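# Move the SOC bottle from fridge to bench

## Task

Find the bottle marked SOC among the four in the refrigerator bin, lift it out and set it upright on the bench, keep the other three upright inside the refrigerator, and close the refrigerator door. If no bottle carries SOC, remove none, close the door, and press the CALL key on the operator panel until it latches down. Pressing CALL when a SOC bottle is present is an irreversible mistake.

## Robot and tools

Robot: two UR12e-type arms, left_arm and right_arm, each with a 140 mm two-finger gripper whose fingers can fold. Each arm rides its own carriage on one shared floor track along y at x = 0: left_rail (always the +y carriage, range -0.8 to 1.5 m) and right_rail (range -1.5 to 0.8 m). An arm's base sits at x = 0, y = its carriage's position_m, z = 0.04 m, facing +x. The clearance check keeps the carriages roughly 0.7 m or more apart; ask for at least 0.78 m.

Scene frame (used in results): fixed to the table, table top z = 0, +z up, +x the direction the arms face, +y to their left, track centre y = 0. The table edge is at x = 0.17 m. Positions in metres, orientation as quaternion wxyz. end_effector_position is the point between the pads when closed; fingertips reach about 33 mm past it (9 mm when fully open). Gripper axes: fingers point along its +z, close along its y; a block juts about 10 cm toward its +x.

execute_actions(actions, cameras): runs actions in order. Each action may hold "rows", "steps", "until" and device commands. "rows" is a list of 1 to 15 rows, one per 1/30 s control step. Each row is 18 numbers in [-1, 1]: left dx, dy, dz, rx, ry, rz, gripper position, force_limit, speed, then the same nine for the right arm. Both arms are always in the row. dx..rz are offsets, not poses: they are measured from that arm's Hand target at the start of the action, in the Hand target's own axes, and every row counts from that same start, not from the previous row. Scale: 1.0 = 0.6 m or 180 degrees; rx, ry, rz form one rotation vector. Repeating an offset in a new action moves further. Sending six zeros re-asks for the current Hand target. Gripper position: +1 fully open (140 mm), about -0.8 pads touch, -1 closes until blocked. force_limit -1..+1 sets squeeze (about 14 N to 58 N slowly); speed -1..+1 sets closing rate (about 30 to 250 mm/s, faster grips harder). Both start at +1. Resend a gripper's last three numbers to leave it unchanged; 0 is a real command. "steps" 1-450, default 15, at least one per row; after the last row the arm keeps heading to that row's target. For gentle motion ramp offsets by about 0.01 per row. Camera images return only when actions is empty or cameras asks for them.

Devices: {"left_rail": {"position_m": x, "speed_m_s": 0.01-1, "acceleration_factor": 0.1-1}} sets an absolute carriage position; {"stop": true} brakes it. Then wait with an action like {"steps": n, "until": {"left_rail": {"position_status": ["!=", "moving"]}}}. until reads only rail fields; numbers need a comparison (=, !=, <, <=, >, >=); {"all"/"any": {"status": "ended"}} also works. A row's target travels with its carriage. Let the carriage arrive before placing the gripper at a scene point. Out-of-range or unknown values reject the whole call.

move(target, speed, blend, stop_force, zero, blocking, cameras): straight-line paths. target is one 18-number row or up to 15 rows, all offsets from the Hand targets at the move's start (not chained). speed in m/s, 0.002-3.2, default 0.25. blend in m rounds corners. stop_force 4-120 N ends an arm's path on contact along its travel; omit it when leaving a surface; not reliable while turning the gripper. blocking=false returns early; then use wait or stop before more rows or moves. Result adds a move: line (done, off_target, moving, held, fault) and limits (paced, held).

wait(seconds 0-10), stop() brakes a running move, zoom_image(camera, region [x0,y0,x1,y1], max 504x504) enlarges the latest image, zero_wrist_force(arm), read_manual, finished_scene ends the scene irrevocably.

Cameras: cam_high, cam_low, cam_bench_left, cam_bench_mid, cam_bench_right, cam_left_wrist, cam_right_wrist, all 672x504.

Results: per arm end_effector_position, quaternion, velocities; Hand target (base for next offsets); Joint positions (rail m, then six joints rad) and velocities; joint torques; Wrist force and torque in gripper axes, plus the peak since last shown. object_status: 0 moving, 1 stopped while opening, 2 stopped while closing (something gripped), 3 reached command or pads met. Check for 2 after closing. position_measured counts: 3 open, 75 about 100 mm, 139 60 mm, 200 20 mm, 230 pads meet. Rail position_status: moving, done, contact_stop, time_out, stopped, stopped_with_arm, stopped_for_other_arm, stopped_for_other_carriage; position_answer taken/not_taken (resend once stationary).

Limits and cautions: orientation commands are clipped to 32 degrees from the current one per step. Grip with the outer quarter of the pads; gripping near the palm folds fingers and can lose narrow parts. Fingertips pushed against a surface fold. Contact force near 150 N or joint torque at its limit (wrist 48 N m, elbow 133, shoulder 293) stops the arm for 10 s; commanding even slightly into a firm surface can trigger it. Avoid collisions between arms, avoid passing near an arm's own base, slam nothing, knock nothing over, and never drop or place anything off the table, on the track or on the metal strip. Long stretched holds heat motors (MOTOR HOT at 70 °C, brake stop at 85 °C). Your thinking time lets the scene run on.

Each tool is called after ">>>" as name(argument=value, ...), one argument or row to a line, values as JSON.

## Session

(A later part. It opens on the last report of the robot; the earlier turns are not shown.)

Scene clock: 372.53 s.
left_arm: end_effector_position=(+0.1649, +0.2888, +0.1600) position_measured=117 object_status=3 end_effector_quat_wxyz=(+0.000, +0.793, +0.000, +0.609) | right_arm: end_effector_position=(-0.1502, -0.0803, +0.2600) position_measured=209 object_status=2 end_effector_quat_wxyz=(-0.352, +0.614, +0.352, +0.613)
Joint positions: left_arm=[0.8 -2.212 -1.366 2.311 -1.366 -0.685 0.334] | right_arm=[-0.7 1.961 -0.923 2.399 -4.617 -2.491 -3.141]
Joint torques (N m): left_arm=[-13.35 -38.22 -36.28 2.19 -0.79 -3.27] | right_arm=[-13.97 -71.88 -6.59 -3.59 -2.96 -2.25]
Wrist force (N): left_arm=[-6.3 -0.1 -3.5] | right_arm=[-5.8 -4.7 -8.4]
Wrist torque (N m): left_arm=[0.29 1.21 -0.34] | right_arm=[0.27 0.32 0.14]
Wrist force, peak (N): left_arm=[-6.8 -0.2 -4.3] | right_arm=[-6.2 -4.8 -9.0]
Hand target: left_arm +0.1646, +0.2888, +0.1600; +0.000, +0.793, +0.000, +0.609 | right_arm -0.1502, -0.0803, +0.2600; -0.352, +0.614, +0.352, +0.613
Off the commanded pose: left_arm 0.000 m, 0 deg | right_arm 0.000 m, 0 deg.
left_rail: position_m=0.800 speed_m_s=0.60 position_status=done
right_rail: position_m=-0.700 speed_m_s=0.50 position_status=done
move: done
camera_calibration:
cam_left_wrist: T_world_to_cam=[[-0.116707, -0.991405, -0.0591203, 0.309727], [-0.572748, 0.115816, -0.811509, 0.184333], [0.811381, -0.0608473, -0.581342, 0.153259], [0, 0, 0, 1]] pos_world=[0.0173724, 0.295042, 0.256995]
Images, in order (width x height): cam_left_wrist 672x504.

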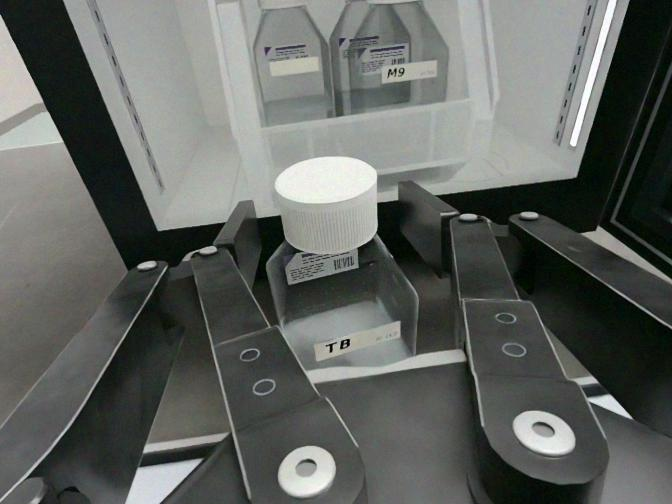

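>>> execute_actions(
  actions=[
    {"rows":[[0,0,-0.006,0,0,0,0.1,-0.3,-0.8,0,0,0,0,0,0,-1,-0.3,-1]],"steps":15},
    {"rows":[[0,0,0,0,0,0,-1,-0.3,-1,0,0,0,0,0,0,-1,-0.3,-1]],"steps":50},
  ],
  cameras=["cam_left_wrist"],
)

Scene clock: 376.17 s.
left_arm: end_effector_position=(+0.1612, +0.2888, +0.1609) position_measured=159 object_status=2 end_effector_quat_wxyz=(+0.000, +0.793, +0.000, +0.609) | right_arm: end_effector_position=(-0.1502, -0.0803, +0.2600) position_measured=209 object_status=2 end_effector_quat_wxyz=(-0.352, +0.614, +0.352, +0.613)
Joint positions: left_arm=[0.8 -2.217 -1.366 2.308 -1.36 -0.691 0.33] | right_arm=[-0.7 1.961 -0.923 2.399 -4.617 -2.491 -3.141]
Joint torques (N m): left_arm=[-11.99 -57.03 -31.49 0.99 1.3 -3.31] | right_arm=[-12.86 -73.26 -7.06 -3.55 -3.11 -2.14]
Wrist force (N): left_arm=[-3.2 -0.8 -5.4] | right_arm=[-6.2 -5.1 -8.1]
Wrist torque (N m): left_arm=[0.22 1.19 -0.47] | right_arm=[0.18 0.39 0.13]
Wrist force, peak (N): left_arm=[-6.8 0.1 -3.6] | right_arm=[-5.8 -5.0 -8.9]
Hand target: left_arm +0.1612, +0.2888, +0.1609; +0.000, +0.793, +0.000, +0.609 | right_arm -0.1502, -0.0803, +0.2600; -0.352, +0.614, +0.352, +0.613
Off the commanded pose: left_arm 0.000 m, 0 deg | right_arm 0.000 m, 0 deg.
left_rail: position_m=0.800 speed_m_s=0.60 position_status=done
right_rail: position_m=-0.700 speed_m_s=0.50 position_status=done
camera_calibration:
cam_left_wrist: T_world_to_cam=[[-0.116707, -0.991405, -0.0591203, 0.309355], [-0.572748, 0.115816, -0.811509, 0.183026], [0.811381, -0.0608473, -0.581342, 0.156842], [0, 0, 0, 1]] pos_world=[0.0136724, 0.295042, 0.257995]
Images, in order (width x height): cam_left_wrist 672x504.

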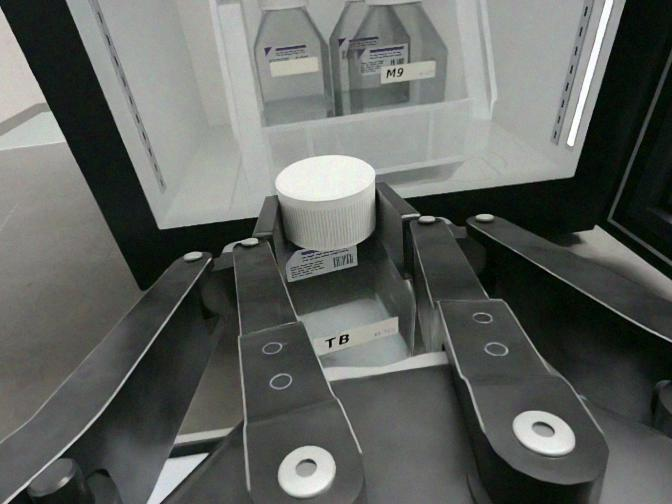

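>>> move(
  target=[0, -0.0052, 0.0005, -0.0462, 0, 0.0124, -1, -0.3, -1, 0, 0, 0, 0, 0, 0, -1, -0.3, -1],
  speed=0.15,
  cameras=["cam_left_wrist"],
)

Scene clock: 381.13 s.
left_arm: end_effector_position=(+0.1614, +0.2919, +0.1608) position_measured=159 object_status=2 end_effector_quat_wxyz=(+0.045, +0.791, -0.059, +0.607) | right_arm: end_effector_position=(-0.1502, -0.0803, +0.2600) position_measured=209 object_status=2 end_effector_quat_wxyz=(-0.352, +0.614, +0.352, +0.613)
Joint positions: left_arm=[0.8 -2.279 -1.441 2.413 -1.44 -0.611 0.393] | right_arm=[-0.7 1.961 -0.923 2.399 -4.617 -2.491 -3.141]
Joint torques (N m): left_arm=[-12.45 -55.06 -18.99 -4.47 1.71 4.04] | right_arm=[-11.97 -73.17 -6.81 -3.43 -2.99 -1.75]
Wrist force (N): left_arm=[-0.8 1.3 -4.1] | right_arm=[-5.1 -4.9 -8.6]
Wrist torque (N m): left_arm=[0.43 1.38 -0.80] | right_arm=[0.22 0.35 0.13]
Wrist force, peak (N): left_arm=[-6.1 0.4 -3.7] | right_arm=[-5.9 -4.9 -8.9]
Hand target: left_arm +0.1615, +0.2919, +0.1608; +0.045, +0.791, -0.060, +0.607 | right_arm -0.1502, -0.0803, +0.2600; -0.352, +0.614, +0.352, +0.613
Off the commanded pose: left_arm 0.000 m, 0 deg | right_arm 0.000 m, 0 deg.
left_rail: position_m=0.800 speed_m_s=0.60 position_status=done
right_rail: position_m=-0.700 speed_m_s=0.50 position_status=done
move: done
camera_calibration:
cam_left_wrist: T_world_to_cam=[[-0.263393, -0.962869, -0.0592251, 0.327716], [-0.549027, 0.200101, -0.811498, 0.154307], [0.793217, -0.181226, -0.581346, 0.194834], [0, 0, 0, 1]] pos_world=[0.0164913, 0.31998, 0.257895]
Images, in order (width x height): cam_left_wrist 672x504.

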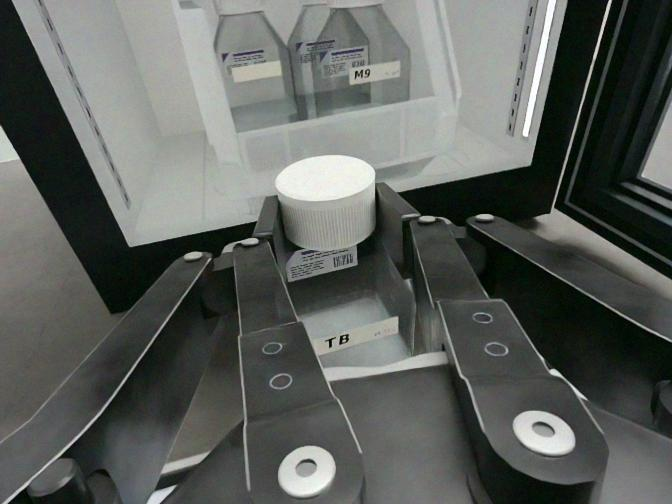

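>>> execute_actions(
  actions=[
    {"rows":[[0,0,0,0,0,0,-0.05,-0.3,-0.6,0,0,0,0,0,0,-1,-0.3,-1]],"steps":20},
  ],
)

>>> move(
  target=[0, 0.0052, 0.0, 0.0462, 0, -0.0124, -0.05, -0.3, -0.6, 0, 0, 0, 0, 0, 0, -1, -0.3, -1],
  speed=0.2,
  cameras=["cam_left_wrist"],
)

Scene clock: 382.27 s.
left_arm: end_effector_position=(+0.1615, +0.2919, +0.1608) position_measured=135 object_status=3 end_effector_quat_wxyz=(+0.045, +0.791, -0.060, +0.607) | right_arm: end_effector_position=(-0.1502, -0.0803, +0.2600) position_measured=209 object_status=2 end_effector_quat_wxyz=(-0.352, +0.614, +0.352, +0.613)
Joint positions: left_arm=[0.8 -2.279 -1.441 2.414 -1.441 -0.611 0.393] | right_arm=[-0.7 1.961 -0.923 2.399 -4.617 -2.491 -3.141]
Joint torques (N m): left_arm=[-13.04 -56.02 -20.75 -3.24 2.1 3.91] | right_arm=[-11.48 -72.42 -7.3 -3.54 -3.24 -2.03]
Wrist force (N): left_arm=[-6.3 0.2 -3.8] | right_arm=[-5.5 -5.0 -8.3]
Wrist torque (N m): left_arm=[0.37 1.19 -0.58] | right_arm=[0.20 0.36 0.13]
Wrist force, peak (N): left_arm=[-7.0 -0.2 -3.8] | right_arm=[-6.3 -5.1 -8.6]
Hand target: left_arm +0.1615, +0.2919, +0.1608; +0.045, +0.791, -0.060, +0.607 | right_arm -0.1502, -0.0803, +0.2600; -0.352, +0.614, +0.352, +0.613
Off the commanded pose: left_arm 0.000 m, 0 deg | right_arm 0.000 m, 0 deg.
left_rail: position_m=0.800 speed_m_s=0.60 position_status=done
right_rail: position_m=-0.700 speed_m_s=0.50 position_status=done

Scene clock: 383.33 s.
left_arm: end_effector_position=(+0.1610, +0.2889, +0.1608) position_measured=135 object_status=3 end_effector_quat_wxyz=(+0.000, +0.793, +0.000, +0.609) | right_arm: end_effector_position=(-0.1502, -0.0803, +0.2600) position_measured=209 object_status=2 end_effector_quat_wxyz=(-0.352, +0.614, +0.352, +0.613)
Joint positions: left_arm=[0.8 -2.218 -1.366 2.309 -1.36 -0.691 0.33] | right_arm=[-0.7 1.961 -0.923 2.399 -4.617 -2.491 -3.141]
Joint torques (N m): left_arm=[13.93 -35.1 -35.39 2.69 -0.58 -3.39] | right_arm=[-11.79 -71.93 -6.83 -3.5 -3.47 -2.21]
Wrist force (N): left_arm=[-5.9 0.4 -3.3] | right_arm=[-6.1 -4.8 -8.3]
Wrist torque (N m): left_arm=[0.38 1.12 -0.34] | right_arm=[0.24 0.36 0.14]
Wrist force, peak (N): left_arm=[-7.2 0.0 -4.0] | right_arm=[-6.1 -5.3 -8.7]
Hand target: left_arm +0.1610, +0.2888, +0.1608; +0.000, +0.793, +0.000, +0.609 | right_arm -0.1502, -0.0803, +0.2600; -0.352, +0.614, +0.352, +0.613
Off the commanded pose: left_arm 0.000 m, 0 deg | right_arm 0.000 m, 0 deg.
left_rail: position_m=0.800 speed_m_s=0.60 position_status=done
right_rail: position_m=-0.700 speed_m_s=0.50 position_status=done
move: done
camera_calibration:
cam_left_wrist: T_world_to_cam=[[-0.117287, -0.99134, -0.0590607, 0.309397], [-0.572717, 0.116105, -0.81149, 0.182727], [0.81132, -0.0613524, -0.581375, 0.157112], [0, 0, 0, 1]] pos_world=[0.013471, 0.295141, 0.257895]
Images, in order (width x height): cam_left_wrist 672x504.

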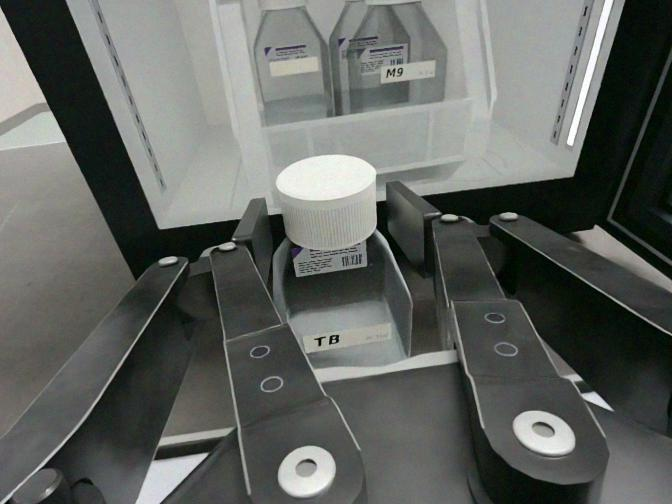

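>>> execute_actions(
  actions=[
    {"rows":[[0,0,0,0,0,0,-1,1,0.3,0,0,0,0,0,0,-1,-0.3,-1]],"steps":30},
  ],
  cameras=["cam_left_wrist"],
)

Scene clock: 384.73 s.
left_arm: end_effector_position=(+0.1610, +0.2888, +0.1608) position_measured=163 object_status=2 end_effector_quat_wxyz=(+0.000, +0.793, +0.000, +0.609) | right_arm: end_effector_position=(-0.1502, -0.0803, +0.2600) position_measured=209 object_status=2 end_effector_quat_wxyz=(-0.352, +0.614, +0.352, +0.613)
Joint positions: left_arm=[0.8 -2.218 -1.366 2.308 -1.36 -0.691 0.33] | right_arm=[-0.7 1.961 -0.923 2.399 -4.617 -2.491 -3.141]
Joint torques (N m): left_arm=[10.16 -38.23 -35.91 2.55 1.98 -3.46] | right_arm=[-12.91 -72.99 -6.7 -3.6 -3.38 -1.98]
Wrist force (N): left_arm=[-6.6 0.6 -3.4] | right_arm=[-5.2 -4.8 -8.1]
Wrist torque (N m): left_arm=[0.38 1.21 -0.29] | right_arm=[0.24 0.39 0.13]
Wrist force, peak (N): left_arm=[-7.4 0.6 -3.3] | right_arm=[-6.0 -5.1 -8.7]
Hand target: left_arm +0.1610, +0.2888, +0.1608; +0.000, +0.793, +0.000, +0.609 | right_arm -0.1502, -0.0803, +0.2600; -0.352, +0.614, +0.352, +0.613
Off the commanded pose: left_arm 0.000 m, 0 deg | right_arm 0.000 m, 0 deg.
left_rail: position_m=0.800 speed_m_s=0.60 position_status=done
right_rail: position_m=-0.700 speed_m_s=0.50 position_status=done
camera_calibration:
cam_left_wrist: T_world_to_cam=[[-0.116707, -0.991405, -0.0591203, 0.309325], [-0.572748, 0.115816, -0.811509, 0.18283], [0.811381, -0.0608473, -0.581342, 0.156947], [0, 0, 0, 1]] pos_world=[0.0134724, 0.295042, 0.257895]
Images, in order (width x height): cam_left_wrist 672x504.

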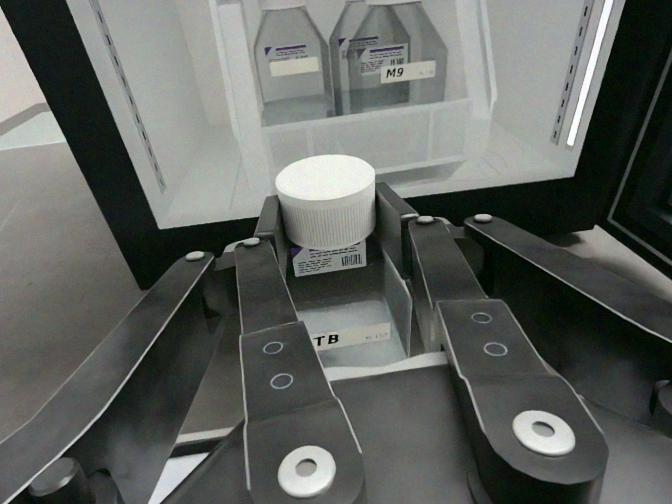

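>>> move(
  target=[
    [0.0644, 0, -0.01725, 0, 0, 0, -1, 1, 0.3, 0, 0, 0, 0, 0, 0, -1, -0.3, -1],
    [0.2646, 0, -0.0578, 0, 0.1111, 0, -1, 1, 0.3, 0, 0, 0, 0, 0, 0, -1, -0.3, -1],
    [0.265, 0, 0.0073, 0, 0.25, 0, -1, 1, 0.3, 0, 0, 0, 0, 0, 0, -1, -0.3, -1],
  ],
  speed=[0.1, 0.2, 0.2],
  blend=0.02,
  cameras=["cam_left_wrist"],
)

Scene clock: 388.77 s.
left_arm: end_effector_position=(+0.2063, +0.2887, +0.3133) position_measured=163 object_status=2 end_effector_quat_wxyz=(+0.000, +0.500, +0.000, +0.866) | right_arm: end_effector_position=(-0.1502, -0.0803, +0.2600) position_measured=209 object_status=2 end_effector_quat_wxyz=(-0.352, +0.614, +0.352, +0.613)
Joint positions: left_arm=[0.8 -2.085 -0.998 2.12 -0.256 -0.716 -0.724] | right_arm=[-0.7 1.961 -0.923 2.399 -4.617 -2.491 -3.141]
Joint torques (N m): left_arm=[11.51 -58.92 -22.48 9.98 -4.35 -3.9] | right_arm=[-13.72 -71.8 -7.43 -3.93 -3.64 -1.97]
Wrist force (N): left_arm=[-9.2 1.4 -5.2] | right_arm=[-4.5 -4.5 -8.6]
Wrist torque (N m): left_arm=[0.60 0.81 -0.41] | right_arm=[0.30 0.28 0.13]
Wrist force, peak (N): left_arm=[-10.4 1.3 -5.0] | right_arm=[-6.1 -4.9 -8.7]
Hand target: left_arm +0.2063, +0.2887, +0.3133; +0.000, +0.500, +0.000, +0.866 | right_arm -0.1502, -0.0803, +0.2600; -0.352, +0.614, +0.352, +0.613
Off the commanded pose: left_arm 0.000 m, 0 deg | right_arm 0.000 m, 0 deg.
left_rail: position_m=0.800 speed_m_s=0.60 position_status=done
right_rail: position_m=-0.700 speed_m_s=0.50 position_status=done
move: done
camera_calibration:
cam_left_wrist: T_world_to_cam=[[-0.0411029, -0.991347, -0.124668, 0.328467], [0.168599, 0.116103, -0.978823, 0.231875], [0.984827, -0.0612514, 0.162368, -0.0597783], [0, 0, 0, 1]] pos_world=[0.0332784, 0.295041, 0.27762]
Images, in order (width x height): cam_left_wrist 672x504.

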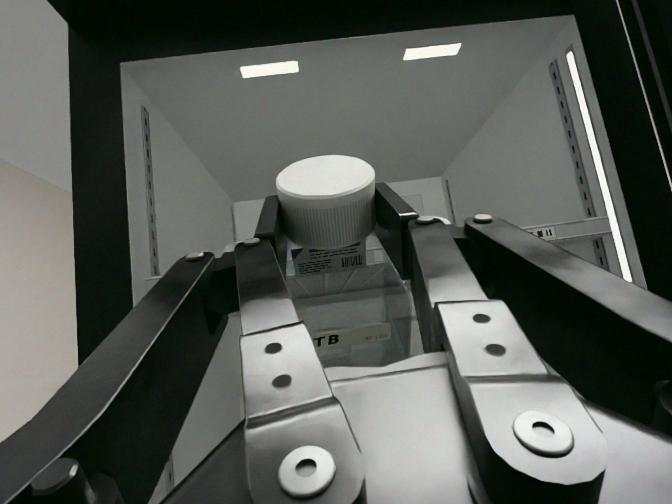

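>>> move(
  target=[
    [-0.0586, 0, 0.0463, 0, 0, 0, -1, 1, 0.3, 0, 0, 0, 0, 0, 0, -1, -0.3, -1],
    [-0.0872, 0, 0.0730, 0, -0.0278, 0, -1, 1, 0.3, 0, 0, 0, 0, 0, 0, -1, -0.3, -1],
  ],
  speed=0.1,
  blend=0.005,
  cameras=["cam_left_wrist"],
)

Scene clock: 391.67 s.
left_arm: end_effector_position=(+0.2703, +0.2888, +0.2899) position_measured=163 object_status=2 end_effector_quat_wxyz=(+0.000, +0.537, +0.000, +0.844) | right_arm: end_effector_position=(-0.1502, -0.0803, +0.2600) position_measured=209 object_status=2 end_effector_quat_wxyz=(-0.352, +0.614, +0.352, +0.613)
Joint positions: left_arm=[0.8 -1.992 -1.011 2.135 -0.272 -0.597 -0.756] | right_arm=[-0.7 1.961 -0.923 2.399 -4.617 -2.491 -3.141]
Joint torques (N m): left_arm=[11.61 -87.52 -8.01 3.3 -0.89 3.72] | right_arm=[-11.59 -72.6 -7.45 -3.74 -3.43 -2.15]
Wrist force (N): left_arm=[-8.8 0.6 -5.0] | right_arm=[-5.0 -4.6 -8.6]
Wrist torque (N m): left_arm=[0.41 0.67 -0.70] | right_arm=[0.28 0.39 0.14]
Wrist force, peak (N): left_arm=[-9.4 1.1 -5.4] | right_arm=[-5.9 -5.1 -8.7]
Hand target: left_arm +0.2704, +0.2888, +0.2899; +0.000, +0.537, +0.000, +0.843 | right_arm -0.1502, -0.0803, +0.2600; -0.352, +0.614, +0.352, +0.613
Off the commanded pose: left_arm 0.000 m, 0 deg | right_arm 0.000 m, 0 deg.
left_rail: position_m=0.800 speed_m_s=0.60 position_status=done
right_rail: position_m=-0.700 speed_m_s=0.50 position_status=done
move: done
camera_calibration:
cam_left_wrist: T_world_to_cam=[[-0.0517453, -0.991357, -0.120557, 0.329876], [0.0832367, 0.116017, -0.989753, 0.224485], [0.995185, -0.0612498, 0.076514, -0.0969736], [0, 0, 0, 1]] pos_world=[0.0948908, 0.295042, 0.269373]
Images, in order (width x height): cam_left_wrist 672x504.

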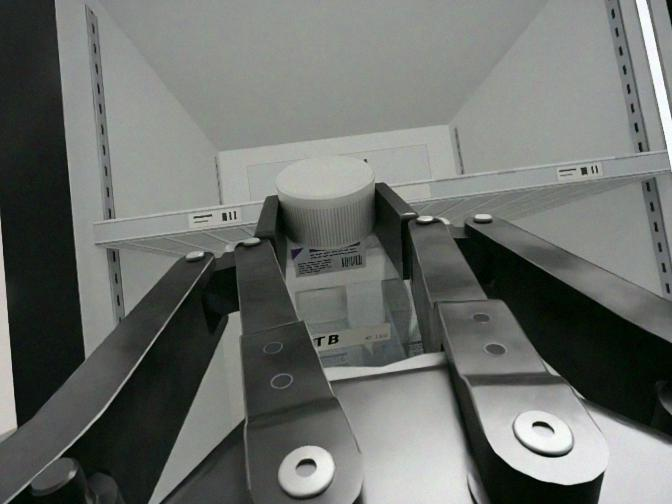

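>>> move(
  target=[
    [-0.0294, 0, 0.0264, 0, -0.0278, 0, -1, 1, 0.3, 0, 0, 0, 0, 0, 0, -1, -0.3, -1],
    [-0.0598, 0, 0.0473, 0, -0.0556, 0, -1, 1, 0.3, 0, 0, 0, 0, 0, 0, -1, -0.3, -1],
    [-0.0904, 0, 0.0764, 0, -0.1111, 0, -1, 1, 0.3, 0, 0, 0, 0, 0, 0, -1, -0.3, -1],
  ],
  speed=0.12,
  blend=0.005,
  cameras=["cam_left_wrist"],
)

Scene clock: 417.00 s.
left_arm: end_effector_position=(+0.3349, +0.2888, +0.2601) position_measured=163 object_status=2 end_effector_quat_wxyz=(+0.000, +0.675, +0.000, +0.737) | right_arm: end_effector_position=(-0.1502, -0.0803, +0.2600) position_measured=209 object_status=2 end_effector_quat_wxyz=(-0.352, +0.614, +0.352, +0.613)
Joint positions: left_arm=[0.8 -1.927 -1.284 2.225 -0.693 -0.367 -0.231] | right_arm=[-0.7 1.961 -0.923 2.399 -4.617 -2.491 -3.141]
Joint torques (N m): left_arm=[13.8 -68.99 -19.18 0.6 0.72 3.63] | right_arm=[-10.54 -69.7 -6.15 -4.41 -3.52 -2.03]
Wrist force (N): left_arm=[-10.6 0.6 -5.3] | right_arm=[-5.6 -4.5 -8.6]
Wrist torque (N m): left_arm=[0.46 1.01 -0.63] | right_arm=[0.29 0.30 0.13]
Wrist force, peak (N): left_arm=[-10.9 0.2 -5.4] | right_arm=[-6.1 -4.8 -9.0]
Hand target: left_arm +0.3349, +0.2888, +0.2601; +0.000, +0.675, +0.000, +0.737 | right_arm -0.1502, -0.0803, +0.2600; -0.352, +0.614, +0.352, +0.613
Off the commanded pose: left_arm 0.000 m, 0 deg | right_arm 0.000 m, 0 deg.
left_rail: position_m=0.800 speed_m_s=0.60 position_status=done
right_rail: position_m=-0.700 speed_m_s=0.50 position_status=done
move: done
camera_calibration:
cam_left_wrist: T_world_to_cam=[[-0.089645, -0.991382, -0.0955294, 0.335864], [-0.260425, 0.115911, -0.958511, 0.296685], [0.961323, -0.0610475, -0.268572, -0.0579603], [0, 0, 0, 1]] pos_world=[0.163091, 0.295042, 0.300895]
Images, in order (width x height): cam_left_wrist 672x504.

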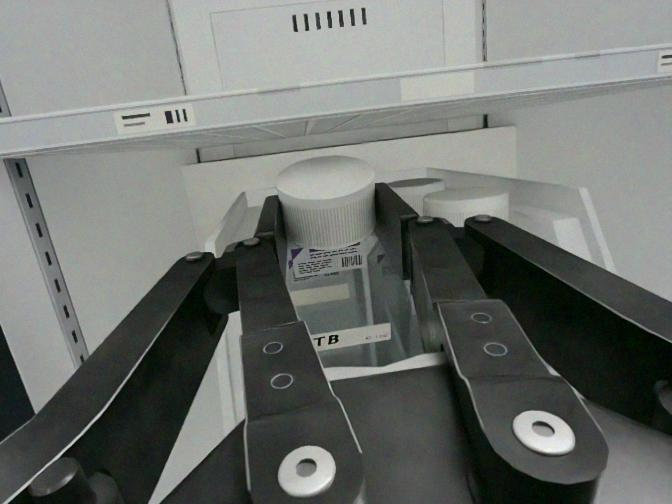

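>>> move(
  target=[
    [-0.0129, 0, 0.0285, 0, -0.0556, 0, -1, 1, 0.3, 0, 0, 0, 0, 0, 0, -1, -0.3, -1],
    [-0.0227, 0, 0.0587, 0, -0.1111, 0, -1, 1, 0.3, 0, 0, 0, 0, 0, 0, -1, -0.3, -1],
  ],
  speed=0.12,
  blend=0.005,
  cameras=["cam_left_wrist"],
)

Scene clock: 420.23 s.
left_arm: end_effector_position=(+0.3711, +0.2888, +0.2497) position_measured=163 object_status=2 end_effector_quat_wxyz=(+0.000, +0.793, +0.000, +0.609) | right_arm: end_effector_position=(-0.1502, -0.0803, +0.2600) position_measured=209 object_status=2 end_effector_quat_wxyz=(-0.352, +0.614, +0.352, +0.613)
Joint positions: left_arm=[0.8 -1.835 -1.569 2.374 -1.601 -0.37 0.762] | right_arm=[-0.7 1.961 -0.923 2.399 -4.617 -2.491 -3.141]
Joint torques (N m): left_arm=[12.28 -55.76 -31.03 -5.06 1.25 4.28] | right_arm=[-10.23 -71.68 -5.8 -4.07 -3.82 -1.84]
Wrist force (N): left_arm=[-8.6 -0.3 -2.4] | right_arm=[-6.0 -4.6 -8.4]
Wrist torque (N m): left_arm=[0.23 0.82 -0.50] | right_arm=[0.27 0.50 0.13]
Wrist force, peak (N): left_arm=[-11.0 0.4 -5.0] | right_arm=[-6.0 -5.1 -9.1]
Hand target: left_arm +0.3712, +0.2888, +0.2496; +0.000, +0.793, +0.000, +0.609 | right_arm -0.1502, -0.0803, +0.2600; -0.352, +0.614, +0.352, +0.613
Off the commanded pose: left_arm 0.000 m, 0 deg | right_arm 0.000 m, 0 deg.
left_rail: position_m=0.800 speed_m_s=0.60 position_status=done
right_rail: position_m=-0.700 speed_m_s=0.50 position_status=done
move: done
camera_calibration:
cam_left_wrist: T_world_to_cam=[[-0.116547, -0.991423, -0.0591282, 0.339068], [-0.572542, 0.115713, -0.811669, 0.375266], [0.811549, -0.0607446, -0.581118, 0.0379529], [0, 0, 0, 1]] pos_world=[0.223573, 0.295042, 0.346696]
Images, in order (width x height): cam_left_wrist 672x504.

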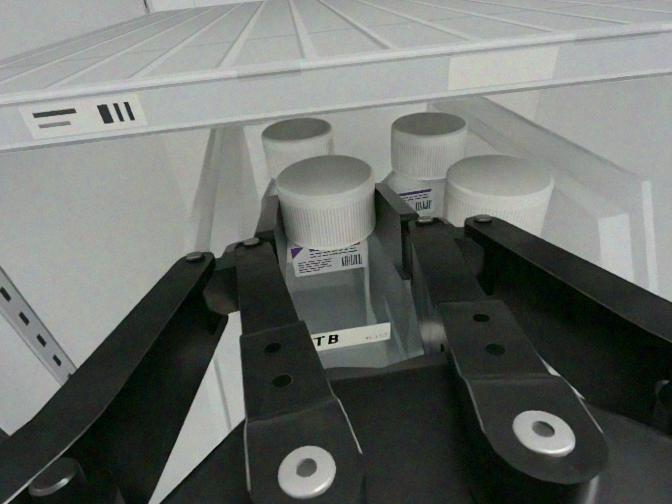

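>>> move(
  target=[-0.0129, 0, 0.0034, 0, 0, 0, -1, 1, 0.3, 0, 0, 0, 0, 0, 0, -1, -0.3, -1],
  speed=0.015,
  stop_force=5,
)

Scene clock: 422.20 s.
left_arm: end_effector_position=(+0.3711, +0.2889, +0.2450) position_measured=163 object_status=2 end_effector_quat_wxyz=(+0.000, +0.793, +0.000, +0.609) | right_arm: end_effector_position=(-0.1502, -0.0803, +0.2600) position_measured=209 object_status=2 end_effector_quat_wxyz=(-0.352, +0.614, +0.352, +0.613)
Joint positions: left_arm=[0.8 -1.835 -1.562 2.378 -1.613 -0.37 0.762] | right_arm=[-0.7 1.961 -0.923 2.399 -4.617 -2.491 -3.141]
Joint torques (N m): left_arm=[5.66 -54.21 -42.47 0.21 2.27 1.94] | right_arm=[-11.33 -71.61 -4.91 -4.19 -3.52 -1.87]
Wrist force (N): left_arm=[-6.2 0.1 -4.1] | right_arm=[-5.5 -4.0 -8.7]
Wrist torque (N m): left_arm=[0.36 1.03 -0.49] | right_arm=[0.40 0.41 0.14]
Wrist force, peak (N): left_arm=[14.9 -4.7 -14.4] | right_arm=[-9.0 -3.3 -8.2]
Hand target: left_arm +0.3711, +0.2888, +0.2450; +0.000, +0.793, +0.000, +0.609 (not the last commanded pose) | right_arm -0.1502, -0.0803, +0.2600; -0.352, +0.614, +0.352, +0.613
Off the commanded pose: left_arm 0.003 m, 0 deg | right_arm 0.000 m, 0 deg.
left_rail: position_m=0.800 speed_m_s=0.60 position_status=done
right_rail: position_m=-0.700 speed_m_s=0.50 position_status=done
move: contact (left_arm)

>>> execute_actions(
  actions=[
    {"rows":[[0,0,0,0,0,0,-0.15,-0.3,-0.8,0,0,0,0,0,0,-1,-0.3,-1]],"steps":20},
  ],
  cameras=["cam_left_wrist"],
)

Scene clock: 423.40 s.
left_arm: end_effector_position=(+0.3711, +0.2888, +0.2450) position_measured=148 object_status=3 end_effector_quat_wxyz=(+0.000, +0.793, +0.000, +0.609) | right_arm: end_effector_position=(-0.1502, -0.0803, +0.2600) position_measured=209 object_status=2 end_effector_quat_wxyz=(-0.352, +0.614, +0.352, +0.613)
Joint positions: left_arm=[0.8 -1.835 -1.562 2.378 -1.613 -0.37 0.762] | right_arm=[-0.7 1.961 -0.923 2.399 -4.617 -2.491 -3.141]
Joint torques (N m): left_arm=[6.21 -52.42 -42.4 -0.06 3.05 -1.13] | right_arm=[-10.88 -73.62 -5.94 -4.26 -3.85 -1.62]
Wrist force (N): left_arm=[-5.9 -0.2 -3.8] | right_arm=[-5.0 -4.4 -8.8]
Wrist torque (N m): left_arm=[0.26 1.15 -0.48] | right_arm=[0.33 0.35 0.13]
Wrist force, peak (N): left_arm=[-9.3 0.2 -3.1] | right_arm=[-5.4 -4.7 -9.4]
Hand target: left_arm +0.3711, +0.2888, +0.2450; +0.000, +0.793, +0.000, +0.609 | right_arm -0.1502, -0.0803, +0.2600; -0.352, +0.614, +0.352, +0.613
Off the commanded pose: left_arm 0.000 m, 0 deg | right_arm 0.000 m, 0 deg.
left_rail: position_m=0.800 speed_m_s=0.60 position_status=done
right_rail: position_m=-0.700 speed_m_s=0.50 position_status=done
camera_calibration:
cam_left_wrist: T_world_to_cam=[[-0.116552, -0.991424, -0.0591043, 0.338783], [-0.572656, 0.115705, -0.811589, 0.371452], [0.811468, -0.0607455, -0.581231, 0.0352787], [0, 0, 0, 1]] pos_world=[0.223573, 0.295042, 0.341995]
Images, in order (width x height): cam_left_wrist 672x504.

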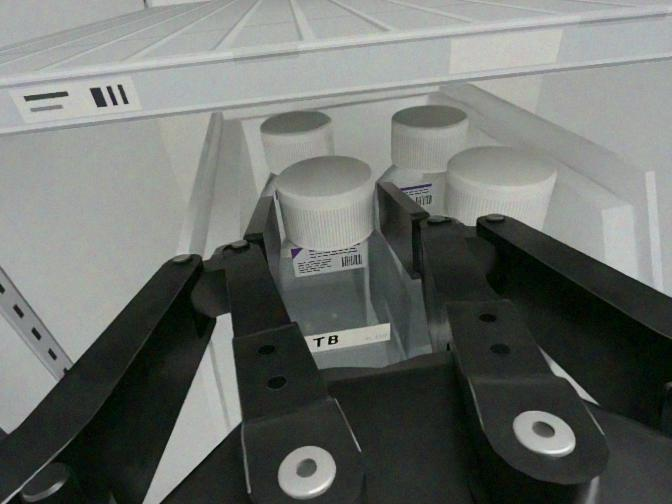

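>>> move(
  target=[
    [0, 0, -0.1, 0, 0, 0, -0.15, -0.3, -0.8, 0, 0, 0, 0, 0, 0, -1, -0.3, -1],
    [0, 0, -0.25, 0, 0, 0, -0.15, -0.3, -0.8, 0, 0, 0, 0, 0, 0, -1, -0.3, -1],
  ],
  speed=[0.12, 0.25],
  blend=0.02,
  cameras=["cam_left_wrist"],
)

Scene clock: 425.43 s.
left_arm: end_effector_position=(+0.2264, +0.2887, +0.2837) position_measured=148 object_status=3 end_effector_quat_wxyz=(+0.000, +0.793, +0.000, +0.609) | right_arm: end_effector_position=(-0.1502, -0.0803, +0.2600) position_measured=209 object_status=2 end_effector_quat_wxyz=(-0.352, +0.614, +0.352, +0.613)
Joint positions: left_arm=[0.8 -2.109 -1.589 2.26 -1.151 -0.593 0.408] | right_arm=[-0.7 1.961 -0.923 2.399 -4.617 -2.491 -3.141]
Joint torques (N m): left_arm=[-14.49 -27.86 -45.35 2.04 0.09 -4.16] | right_arm=[-8.87 -72.59 -6.51 -4.18 -3.78 -1.65]
Wrist force (N): left_arm=[-6.3 -0.1 -3.5] | right_arm=[-5.9 -4.3 -8.8]
Wrist torque (N m): left_arm=[0.29 1.11 -0.36] | right_arm=[0.34 0.38 0.14]
Wrist force, peak (N): left_arm=[-6.7 -0.2 -4.4] | right_arm=[-6.3 -5.0 -8.8]
Hand target: left_arm +0.2262, +0.2888, +0.2837; +0.000, +0.793, +0.000, +0.609 | right_arm -0.1502, -0.0803, +0.2600; -0.352, +0.614, +0.352, +0.613
Off the commanded pose: left_arm 0.000 m, 0 deg | right_arm 0.000 m, 0 deg.
left_rail: position_m=0.800 speed_m_s=0.60 position_status=done
right_rail: position_m=-0.700 speed_m_s=0.50 position_status=done
move: done
camera_calibration:
cam_left_wrist: T_world_to_cam=[[-0.116649, -0.991417, -0.0590406, 0.324087], [-0.572759, 0.115717, -0.811515, 0.319985], [0.811382, -0.0608464, -0.581341, 0.175264], [0, 0, 0, 1]] pos_world=[0.0788726, 0.294942, 0.380695]
Images, in order (width x height): cam_left_wrist 672x504.

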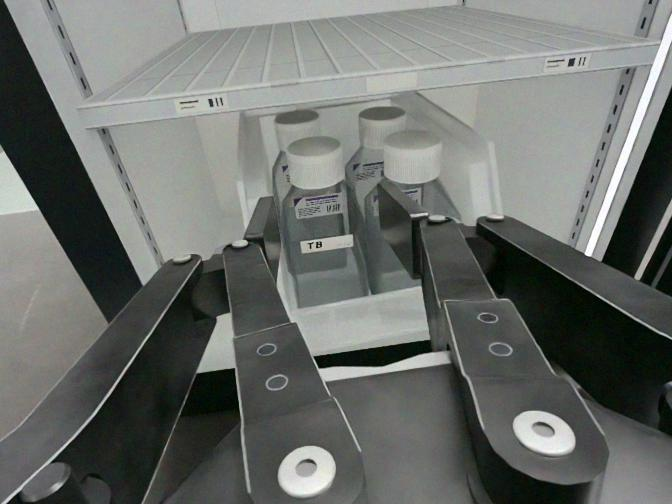

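>>> execute_actions(
  actions=[
    {"left_rail":{"position_m":1.35},"rows":[[0,0,-0.01,0,0,0,-0.15,-0.3,-0.8,0,0,0,0,0,0,-1,-0.3,-1],[0,0,-0.02,0,0,0,-0.15,-0.3,-0.8,0,0,0,0,0,0,-1,-0.3,-1],[0,0,-0.03,0,0,0,-0.15,-0.3,-0.8,0,0,0,0,0,0,-1,-0.3,-1],[0,0,-0.04,0,0,0,-0.15,-0.3,-0.8,0,0,0,0,0,0,-1,-0.3,-1],[0,0,-0.05,0,0,0,-0.15,-0.3,-0.8,0,0,0,0,0,0,-1,-0.3,-1],[0,0,-0.06,0,0,0,-0.15,-0.3,-0.8,0,0,0,0,0,0,-1,-0.3,-1],[0,0,-0.07,0,0,0,-0.15,-0.3,-0.8,0,0,0,0,0,0,-1,-0.3,-1],[0,0,-0.08,0,0,0,-0.15,-0.3,-0.8,0,0,0,0,0,0,-1,-0.3,-1],[0,0,-0.09,0,0,0,-0.15,-0.3,-0.8,0,0,0,0,0,0,-1,-0.3,-1],[0,0,-0.1,0,0,0,-0.15,-0.3,-0.8,0,0,0,0,0,0,-1,-0.3,-1]],"steps":150,"until":{"left_rail":{"position_status":["!=","moving"]}}},
  ],
)

>>> move(
  target=[
    [0,0,0,0,0,0,-0.15,-0.3,-0.8,0,-0.02773,0.03128,-0.0094,0,0,-1,-0.3,-1],
    [0,0,0,0,0,0,-0.15,-0.3,-0.8,0,-0.06553,0.08505,-0.0233,0,0,-1,-0.3,-1],
    [0,0,0,0,0,0,-0.15,-0.3,-0.8,0,-0.09842,0.14169,-0.0372,0,0,-1,-0.3,-1],
    [0,0,0,0,0,0,-0.15,-0.3,-0.8,0,-0.12635,0.20105,-0.0511,0,0,-1,-0.3,-1],
    [0,0,0,0,0,0,-0.15,-0.3,-0.8,0,-0.14902,0.26231,-0.065,0,0,-1,-0.3,-1],
    [0,0,0,0,0,0,-0.15,-0.3,-0.8,0,-0.16612,0.32528,-0.0789,0,0,-1,-0.3,-1],
    [0,0,0,0,0,0,-0.15,-0.3,-0.8,0,-0.17787,0.38965,-0.0928,0,0,-1,-0.3,-1],
  ],
  speed=0.12,
  blend=0.01,
  cameras=["cam_right_wrist"],
)

Scene clock: 429.63 s.
left_arm: end_effector_position=(+0.1683, +0.8387, +0.2992) position_measured=148 object_status=3 end_effector_quat_wxyz=(+0.000, +0.793, +0.000, +0.609) | right_arm: end_effector_position=(-0.1502, -0.0803, +0.2600) position_measured=209 object_status=2 end_effector_quat_wxyz=(-0.352, +0.614, +0.352, +0.613)
Joint positions: left_arm=[1.35 -2.206 -1.577 2.208 -1.053 -0.681 0.337] | right_arm=[-0.7 1.961 -0.923 2.399 -4.617 -2.491 -3.141]
Joint torques (N m): left_arm=[-14.01 -29.27 -46.27 2.45 0.08 -3.65] | right_arm=[-11.61 -72.41 -6.13 -4.21 -3.39 -1.47]
Wrist force (N): left_arm=[-6.8 0.0 -3.4] | right_arm=[-5.7 -4.6 -8.5]
Wrist torque (N m): left_arm=[0.34 1.26 -0.32] | right_arm=[0.27 0.27 0.13]
Wrist force, peak (N): left_arm=[-6.6 1.7 -4.8] | right_arm=[-6.1 -4.9 -9.2]
Hand target: left_arm +0.1683, +0.8387, +0.2992; +0.000, +0.793, +0.000, +0.609 | right_arm -0.1502, -0.0803, +0.2600; -0.352, +0.614, +0.352, +0.613
Off the commanded pose: left_arm 0.000 m, 0 deg | right_arm 0.000 m, 0 deg.
left_rail: position_m=1.350 speed_m_s=0.60 position_status=done
right_rail: position_m=-0.700 speed_m_s=0.50 position_status=done

Scene clock: 432.47 s.
left_arm: end_effector_position=(+0.1683, +0.8387, +0.2992) position_measured=148 object_status=3 end_effector_quat_wxyz=(+0.000, +0.793, +0.000, +0.609) | right_arm: end_effector_position=(-0.1241, +0.1752, +0.2599) position_measured=209 object_status=2 end_effector_quat_wxyz=(-0.259, +0.658, +0.259, +0.658)
Joint positions: left_arm=[1.35 -2.206 -1.577 2.208 -1.053 -0.681 0.337] | right_arm=[-0.7 1.86 -0.755 1.82 -4.207 -2.682 -3.141]
Joint torques (N m): left_arm=[-16.33 -48.55 -37.99 2.43 0.21 -3.61] | right_arm=[-6.89 -66.36 -31.26 4.65 2.67 2.68]
Wrist force (N): left_arm=[-6.6 -0.1 -3.4] | right_arm=[5.9 19.0 5.7]
Wrist torque (N m): left_arm=[0.30 1.22 -0.31] | right_arm=[0.27 0.82 0.15]
Wrist force, peak (N): left_arm=[-7.2 0.2 -4.0] | right_arm=[5.9 19.0 5.7]
Hand target: left_arm +0.1683, +0.8387, +0.2992; +0.000, +0.793, +0.000, +0.609 | right_arm -0.1241, +0.1754, +0.2599; -0.259, +0.658, +0.259, +0.658
Off the commanded pose: left_arm 0.000 m, 0 deg | right_arm 0.000 m, 0 deg.
left_rail: position_m=1.350 speed_m_s=0.60 position_status=done
right_rail: position_m=-0.700 speed_m_s=0.50 position_status=done
move: done
camera_calibration:
cam_right_wrist: T_world_to_cam=[[0.592932, -0.802788, -0.0629575, 0.224172], [-0.322701, -0.165257, -0.931962, 0.224763], [0.737764, 0.572907, -0.357047, 0.27536], [0, 0, 0, 1]] pos_world=[-0.263538, 0.0593511, 0.3219]
Images, in order (width x height): cam_right_wrist 672x504.

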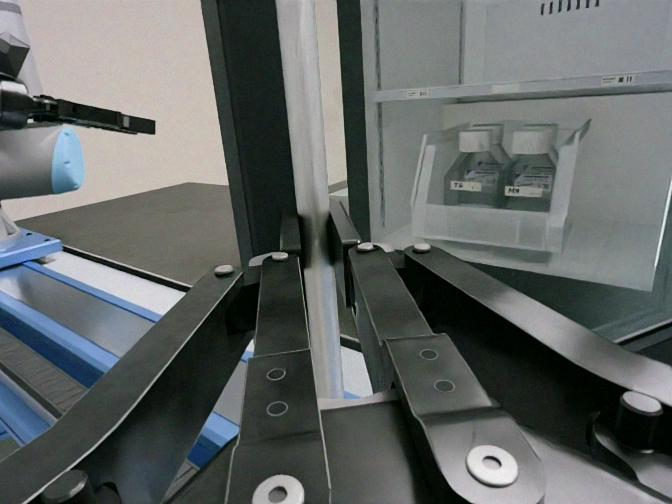

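>>> move(
  target=[
    [0,0,0,0,0,0,-0.15,-0.3,-0.8,0,-0.0230,0.0602,-0.0133,0,0,-1,-0.3,-1],
    [0,0,0,0,0,0,-0.15,-0.3,-0.8,0,-0.0423,0.1224,-0.0278,0,0,-1,-0.3,-1],
    [0,0,0,0,0,0,-0.15,-0.3,-0.8,0,-0.0558,0.1862,-0.0422,0,0,-1,-0.3,-1],
    [0,0,0,0,0,0,-0.15,-0.3,-0.8,0,-0.0640,0.2509,-0.0567,0,0,-1,-0.3,-1],
    [0,0,0,0,0,0,-0.15,-0.3,-0.8,0,-0.0664,0.3158,-0.0711,0,0,-1,-0.3,-1],
    [0,0,0,0,0,0,-0.15,-0.3,-0.8,0,-0.0631,0.3806,-0.0856,0,0,-1,-0.3,-1],
    [0,0,0,0,0,0,-0.15,-0.3,-0.8,0,-0.0542,0.4450,-0.1,0,0,-1,-0.3,-1],
  ],
  speed=0.12,
  blend=0.01,
)

Scene clock: 437.37 s.
left_arm: end_effector_position=(+0.1683, +0.8387, +0.2992) position_measured=148 object_status=3 end_effector_quat_wxyz=(+0.000, +0.793, +0.000, +0.609) | right_arm: end_effector_position=(+0.0492, +0.3809, +0.2598) position_measured=209 object_status=2 end_effector_quat_wxyz=(-0.153, +0.691, +0.153, +0.690)
Joint positions: left_arm=[1.35 -2.206 -1.577 2.208 -1.053 -0.681 0.337] | right_arm=[-0.7 1.661 -0.517 1.251 -3.876 -2.797 -3.141]
Joint torques (N m): left_arm=[-14.36 -49.75 -33.97 2.45 0.43 -3.78] | right_arm=[-33.93 -82.92 -31.47 2.09 -8.3 1.92]
Wrist force (N): left_arm=[-6.5 -0.1 -3.7] | right_arm=[13.1 -13.1 -3.0]
Wrist torque (N m): left_arm=[0.32 1.20 -0.32] | right_arm=[1.09 0.48 0.26]
Wrist force, peak (N): left_arm=[-7.2 0.5 -3.6] | right_arm=[18.2 -49.5 -9.2]
Hand target: left_arm +0.1683, +0.8387, +0.2992; +0.000, +0.793, +0.000, +0.609 | right_arm +0.0492, +0.3811, +0.2598; -0.153, +0.691, +0.153, +0.690
Off the commanded pose: left_arm 0.000 m, 0 deg | right_arm 0.000 m, 0 deg.
left_rail: position_m=1.350 speed_m_s=0.60 position_status=done
right_rail: position_m=-0.700 speed_m_s=0.50 position_status=done
move: done

>>> move(
  target=[
    [0,0,0,0,0,0,-0.15,-0.3,-0.8,0,-0.00705,0.0638,-0.0144,0,0,-1,-0.3,-1],
    [0,0,0,0,0,0,-0.15,-0.3,-0.8,0,-0.00717,0.1286,-0.0289,0,0,-1,-0.3,-1],
    [0,0,0,0,0,0,-0.15,-0.3,-0.8,0,-0.0017,0.1932,-0.0433,0,0,-1,-0.3,-1],
    [0,0,0,0,0,0,-0.15,-0.3,-0.8,0,0.0042,0.2314,-0.0522,0,0,-1,-0.3,-1],
    [0,0,0,0,0,0,-0.15,-0.3,-0.8,0,0.0122,0.2694,-0.0606,0,0,-1,-0.3,-1],
  ],
  speed=0.1,
  blend=0.01,
  cameras=["cam_right_wrist"],
)

Scene clock: 440.67 s.
left_arm: end_effector_position=(+0.1683, +0.8387, +0.2992) position_measured=148 object_status=3 end_effector_quat_wxyz=(+0.000, +0.793, +0.000, +0.609) | right_arm: end_effector_position=(+0.1988, +0.4425, +0.2598) position_measured=209 object_status=2 end_effector_quat_wxyz=(-0.086, +0.702, +0.086, +0.702)
Joint positions: left_arm=[1.35 -2.206 -1.577 2.208 -1.053 -0.681 0.337] | right_arm=[-0.7 1.531 -0.375 0.937 -3.703 -2.856 -3.141]
Joint torques (N m): left_arm=[-15.36 -48.69 -34.28 2.42 -0.07 -3.74] | right_arm=[-33.47 -88.22 -32.62 1.32 -11.62 -2.88]
Wrist force (N): left_arm=[-6.4 0.2 -3.3] | right_arm=[14.4 -20.9 1.0]
Wrist torque (N m): left_arm=[0.37 1.18 -0.32] | right_arm=[1.30 0.76 0.30]
Wrist force, peak (N): left_arm=[-7.1 0.3 -3.8] | right_arm=[16.4 -44.7 3.3]
Hand target: left_arm +0.1683, +0.8387, +0.2992; +0.000, +0.793, +0.000, +0.609 | right_arm +0.1989, +0.4426, +0.2598; -0.086, +0.702, +0.086, +0.702
Off the commanded pose: left_arm 0.000 m, 0 deg | right_arm 0.000 m, 0 deg.
left_rail: position_m=1.350 speed_m_s=0.60 position_status=done
right_rail: position_m=-0.700 speed_m_s=0.50 position_status=done
move: done
camera_calibration:
cam_right_wrist: T_world_to_cam=[[0.131028, -0.989385, -0.0628457, 0.421738], [-0.36233, 0.0112149, -0.931982, 0.30283], [0.922794, 0.144886, -0.357014, 0.0365891], [0, 0, 0, 1]] pos_world=[0.020701, 0.408564, 0.3218]
Images, in order (width x height): cam_right_wrist 672x504.

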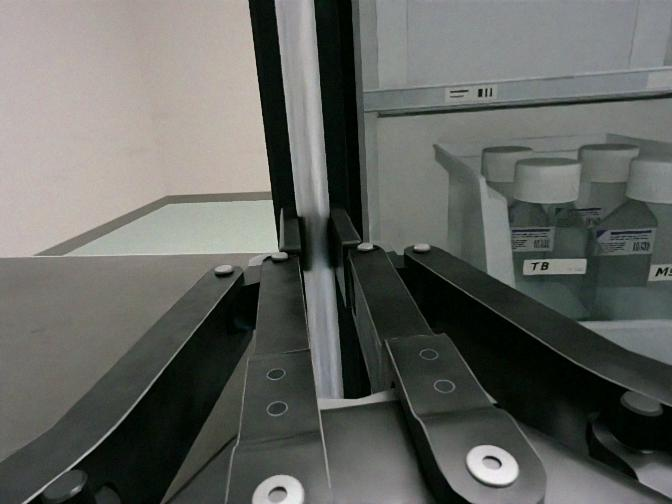

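>>> move(
  target=[0,0,0,0,0,0,-0.15,-0.3,-0.8,0,0.0024,0.0580,0,0,0,-1,-0.3,-1],
  speed=0.03,
  stop_force=15,
  cameras=["cam_right_wrist"],
)

Scene clock: 443.87 s.
left_arm: end_effector_position=(+0.1683, +0.8387, +0.2992) position_measured=148 object_status=3 end_effector_quat_wxyz=(+0.000, +0.793, +0.000, +0.609) | right_arm: end_effector_position=(+0.2316, +0.4492, +0.2597) position_measured=209 object_status=2 end_effector_quat_wxyz=(-0.086, +0.702, +0.086, +0.702)
Joint positions: left_arm=[1.35 -2.206 -1.577 2.208 -1.053 -0.681 0.337] | right_arm=[-0.7 1.5 -0.369 0.925 -3.697 -2.826 -3.141]
Joint torques (N m): left_arm=[-14.82 -49.22 -34.45 2.85 0.45 -3.71] | right_arm=[25.39 -130.55 -29.71 -2.11 2.71 -1.98]
Wrist force (N): left_arm=[-6.7 0.5 -3.5] | right_arm=[5.2 19.4 -5.1]
Wrist torque (N m): left_arm=[0.44 1.25 -0.32] | right_arm=[0.25 0.63 0.22]
Wrist force, peak (N): left_arm=[-7.0 0.4 -3.7] | right_arm=[4.6 21.8 -17.0]
Hand target: left_arm +0.1683, +0.8387, +0.2992; +0.000, +0.793, +0.000, +0.609 | right_arm +0.2316, +0.4492, +0.2597; -0.086, +0.702, +0.086, +0.702 (not the last commanded pose)
Off the commanded pose: left_arm 0.000 m, 0 deg | right_arm 0.001 m, 0 deg.
left_rail: position_m=1.350 speed_m_s=0.60 position_status=done
right_rail: position_m=-0.700 speed_m_s=0.50 position_status=done
move: contact (right_arm)
camera_calibration:
cam_right_wrist: T_world_to_cam=[[0.130718, -0.989426, -0.0628376, 0.424096], [-0.36234, 0.0113185, -0.931977, 0.314503], [0.922834, 0.144595, -0.357029, 0.00543812], [0, 0, 0, 1]] pos_world=[0.0535016, 0.415265, 0.3217]
Images, in order (width x height): cam_right_wrist 672x504.

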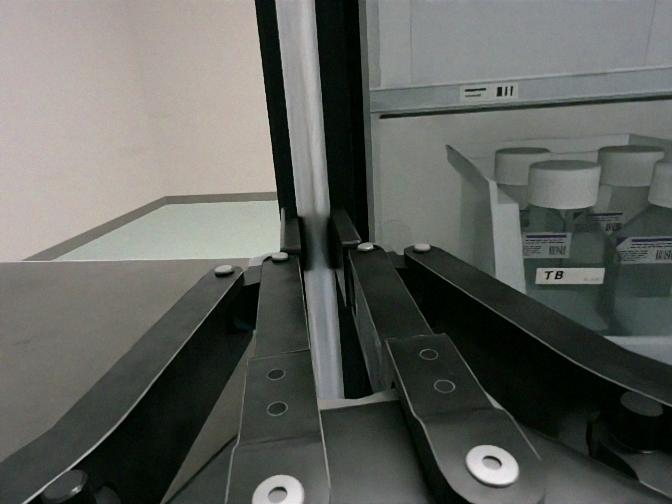

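>>> execute_actions(
  actions=[
    {"rows":[[0,0,0,0,0,0,-0.15,-0.3,-0.8,0,0,0,0,0,0,-0.35,-0.3,-0.8]],"steps":25},
  ],
)

>>> move(
  target=[0,0,0,0,0,0,-0.15,-0.3,-0.8,0,0,-0.25,0,0,0,-0.35,-0.3,-0.8],
  speed=0.2,
  cameras=["cam_right_wrist", "cam_low", "cam_bench_left"],
)

Scene clock: 445.27 s.
left_arm: end_effector_position=(+0.1683, +0.8387, +0.2992) position_measured=148 object_status=3 end_effector_quat_wxyz=(+0.000, +0.793, +0.000, +0.609) | right_arm: end_effector_position=(+0.2316, +0.4492, +0.2597) position_measured=173 object_status=3 end_effector_quat_wxyz=(-0.086, +0.702, +0.086, +0.702)
Joint positions: left_arm=[1.35 -2.206 -1.577 2.208 -1.053 -0.681 0.337] | right_arm=[-0.7 1.5 -0.369 0.925 -3.697 -2.826 -3.141]
Joint torques (N m): left_arm=[-13.86 -50.17 -33.18 2.43 0.15 -3.46] | right_arm=[10.33 -129.85 -41.72 -1.99 1.77 -2.07]
Wrist force (N): left_arm=[-7.0 0.5 -3.2] | right_arm=[3.8 3.6 -1.4]
Wrist torque (N m): left_arm=[0.44 1.31 -0.32] | right_arm=[0.48 -0.90 0.14]
Wrist force, peak (N): left_arm=[-6.9 0.1 -3.9] | right_arm=[5.2 19.8 -5.4]
Hand target: left_arm +0.1683, +0.8387, +0.2992; +0.000, +0.793, +0.000, +0.609 | right_arm +0.2316, +0.4492, +0.2597; -0.086, +0.702, +0.086, +0.702
Off the commanded pose: left_arm 0.000 m, 0 deg | right_arm 0.000 m, 0 deg.
left_rail: position_m=1.350 speed_m_s=0.60 position_status=done
right_rail: position_m=-0.700 speed_m_s=0.50 position_status=done

Scene clock: 446.63 s.
left_arm: end_effector_position=(+0.1683, +0.8387, +0.2992) position_measured=148 object_status=3 end_effector_quat_wxyz=(+0.000, +0.793, +0.000, +0.609) | right_arm: end_effector_position=(+0.0865, +0.4130, +0.2598) position_measured=173 object_status=3 end_effector_quat_wxyz=(-0.086, +0.702, +0.086, +0.702)
Joint positions: left_arm=[1.35 -2.206 -1.577 2.208 -1.053 -0.681 0.337] | right_arm=[-0.7 1.638 -0.39 0.971 -3.721 -2.964 -3.14]
Joint torques (N m): left_arm=[-16.37 -49.33 -34.66 2.35 0.35 -3.81] | right_arm=[23.54 -137.53 -31.85 -4.21 -3.15 2.46]
Wrist force (N): left_arm=[-6.2 0.3 -3.5] | right_arm=[4.1 3.7 -0.9]
Wrist torque (N m): left_arm=[0.41 1.12 -0.32] | right_arm=[0.59 -0.98 0.05]
Wrist force, peak (N): left_arm=[-6.8 0.3 -3.9] | right_arm=[4.3 3.4 -2.9]
Hand target: left_arm +0.1683, +0.8387, +0.2992; +0.000, +0.793, +0.000, +0.609 | right_arm +0.0861, +0.4129, +0.2598; -0.086, +0.702, +0.086, +0.702
Off the commanded pose: left_arm 0.000 m, 0 deg | right_arm 0.000 m, 0 deg.
left_rail: position_m=1.350 speed_m_s=0.60 position_status=done
right_rail: position_m=-0.700 speed_m_s=0.50 position_status=done
move: done
camera_calibration:
cam_right_wrist: T_world_to_cam=[[0.130718, -0.989426, -0.0628376, 0.407252], [-0.36234, 0.0113185, -0.931977, 0.26243], [0.922834, 0.144595, -0.357029, 0.144611], [0, 0, 0, 1]] pos_world=[-0.0915984, 0.379065, 0.3218]
Images, in order (width x height): cam_low 672x504, cam_bench_left 672x504, cam_right_wrist 672x504.

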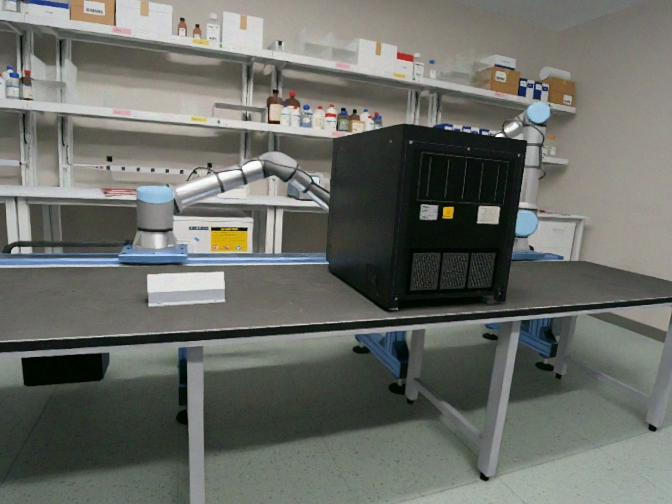

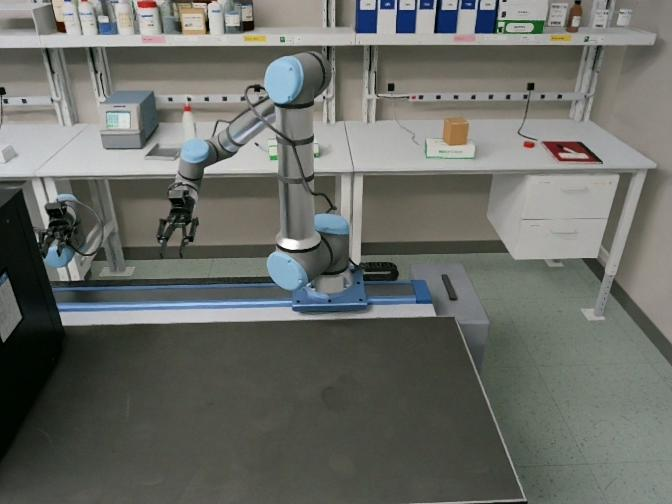

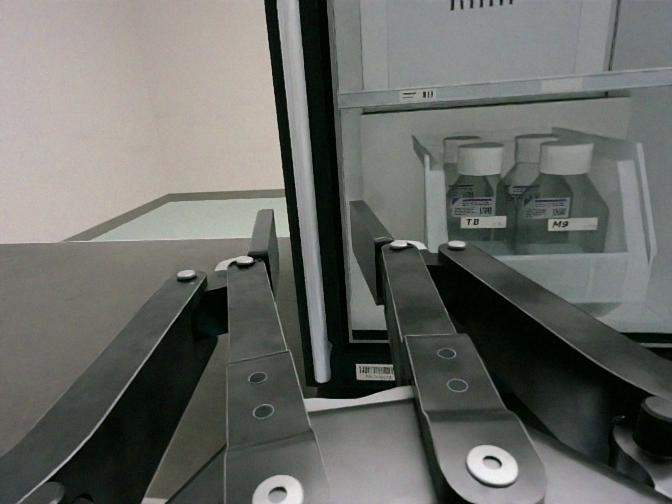

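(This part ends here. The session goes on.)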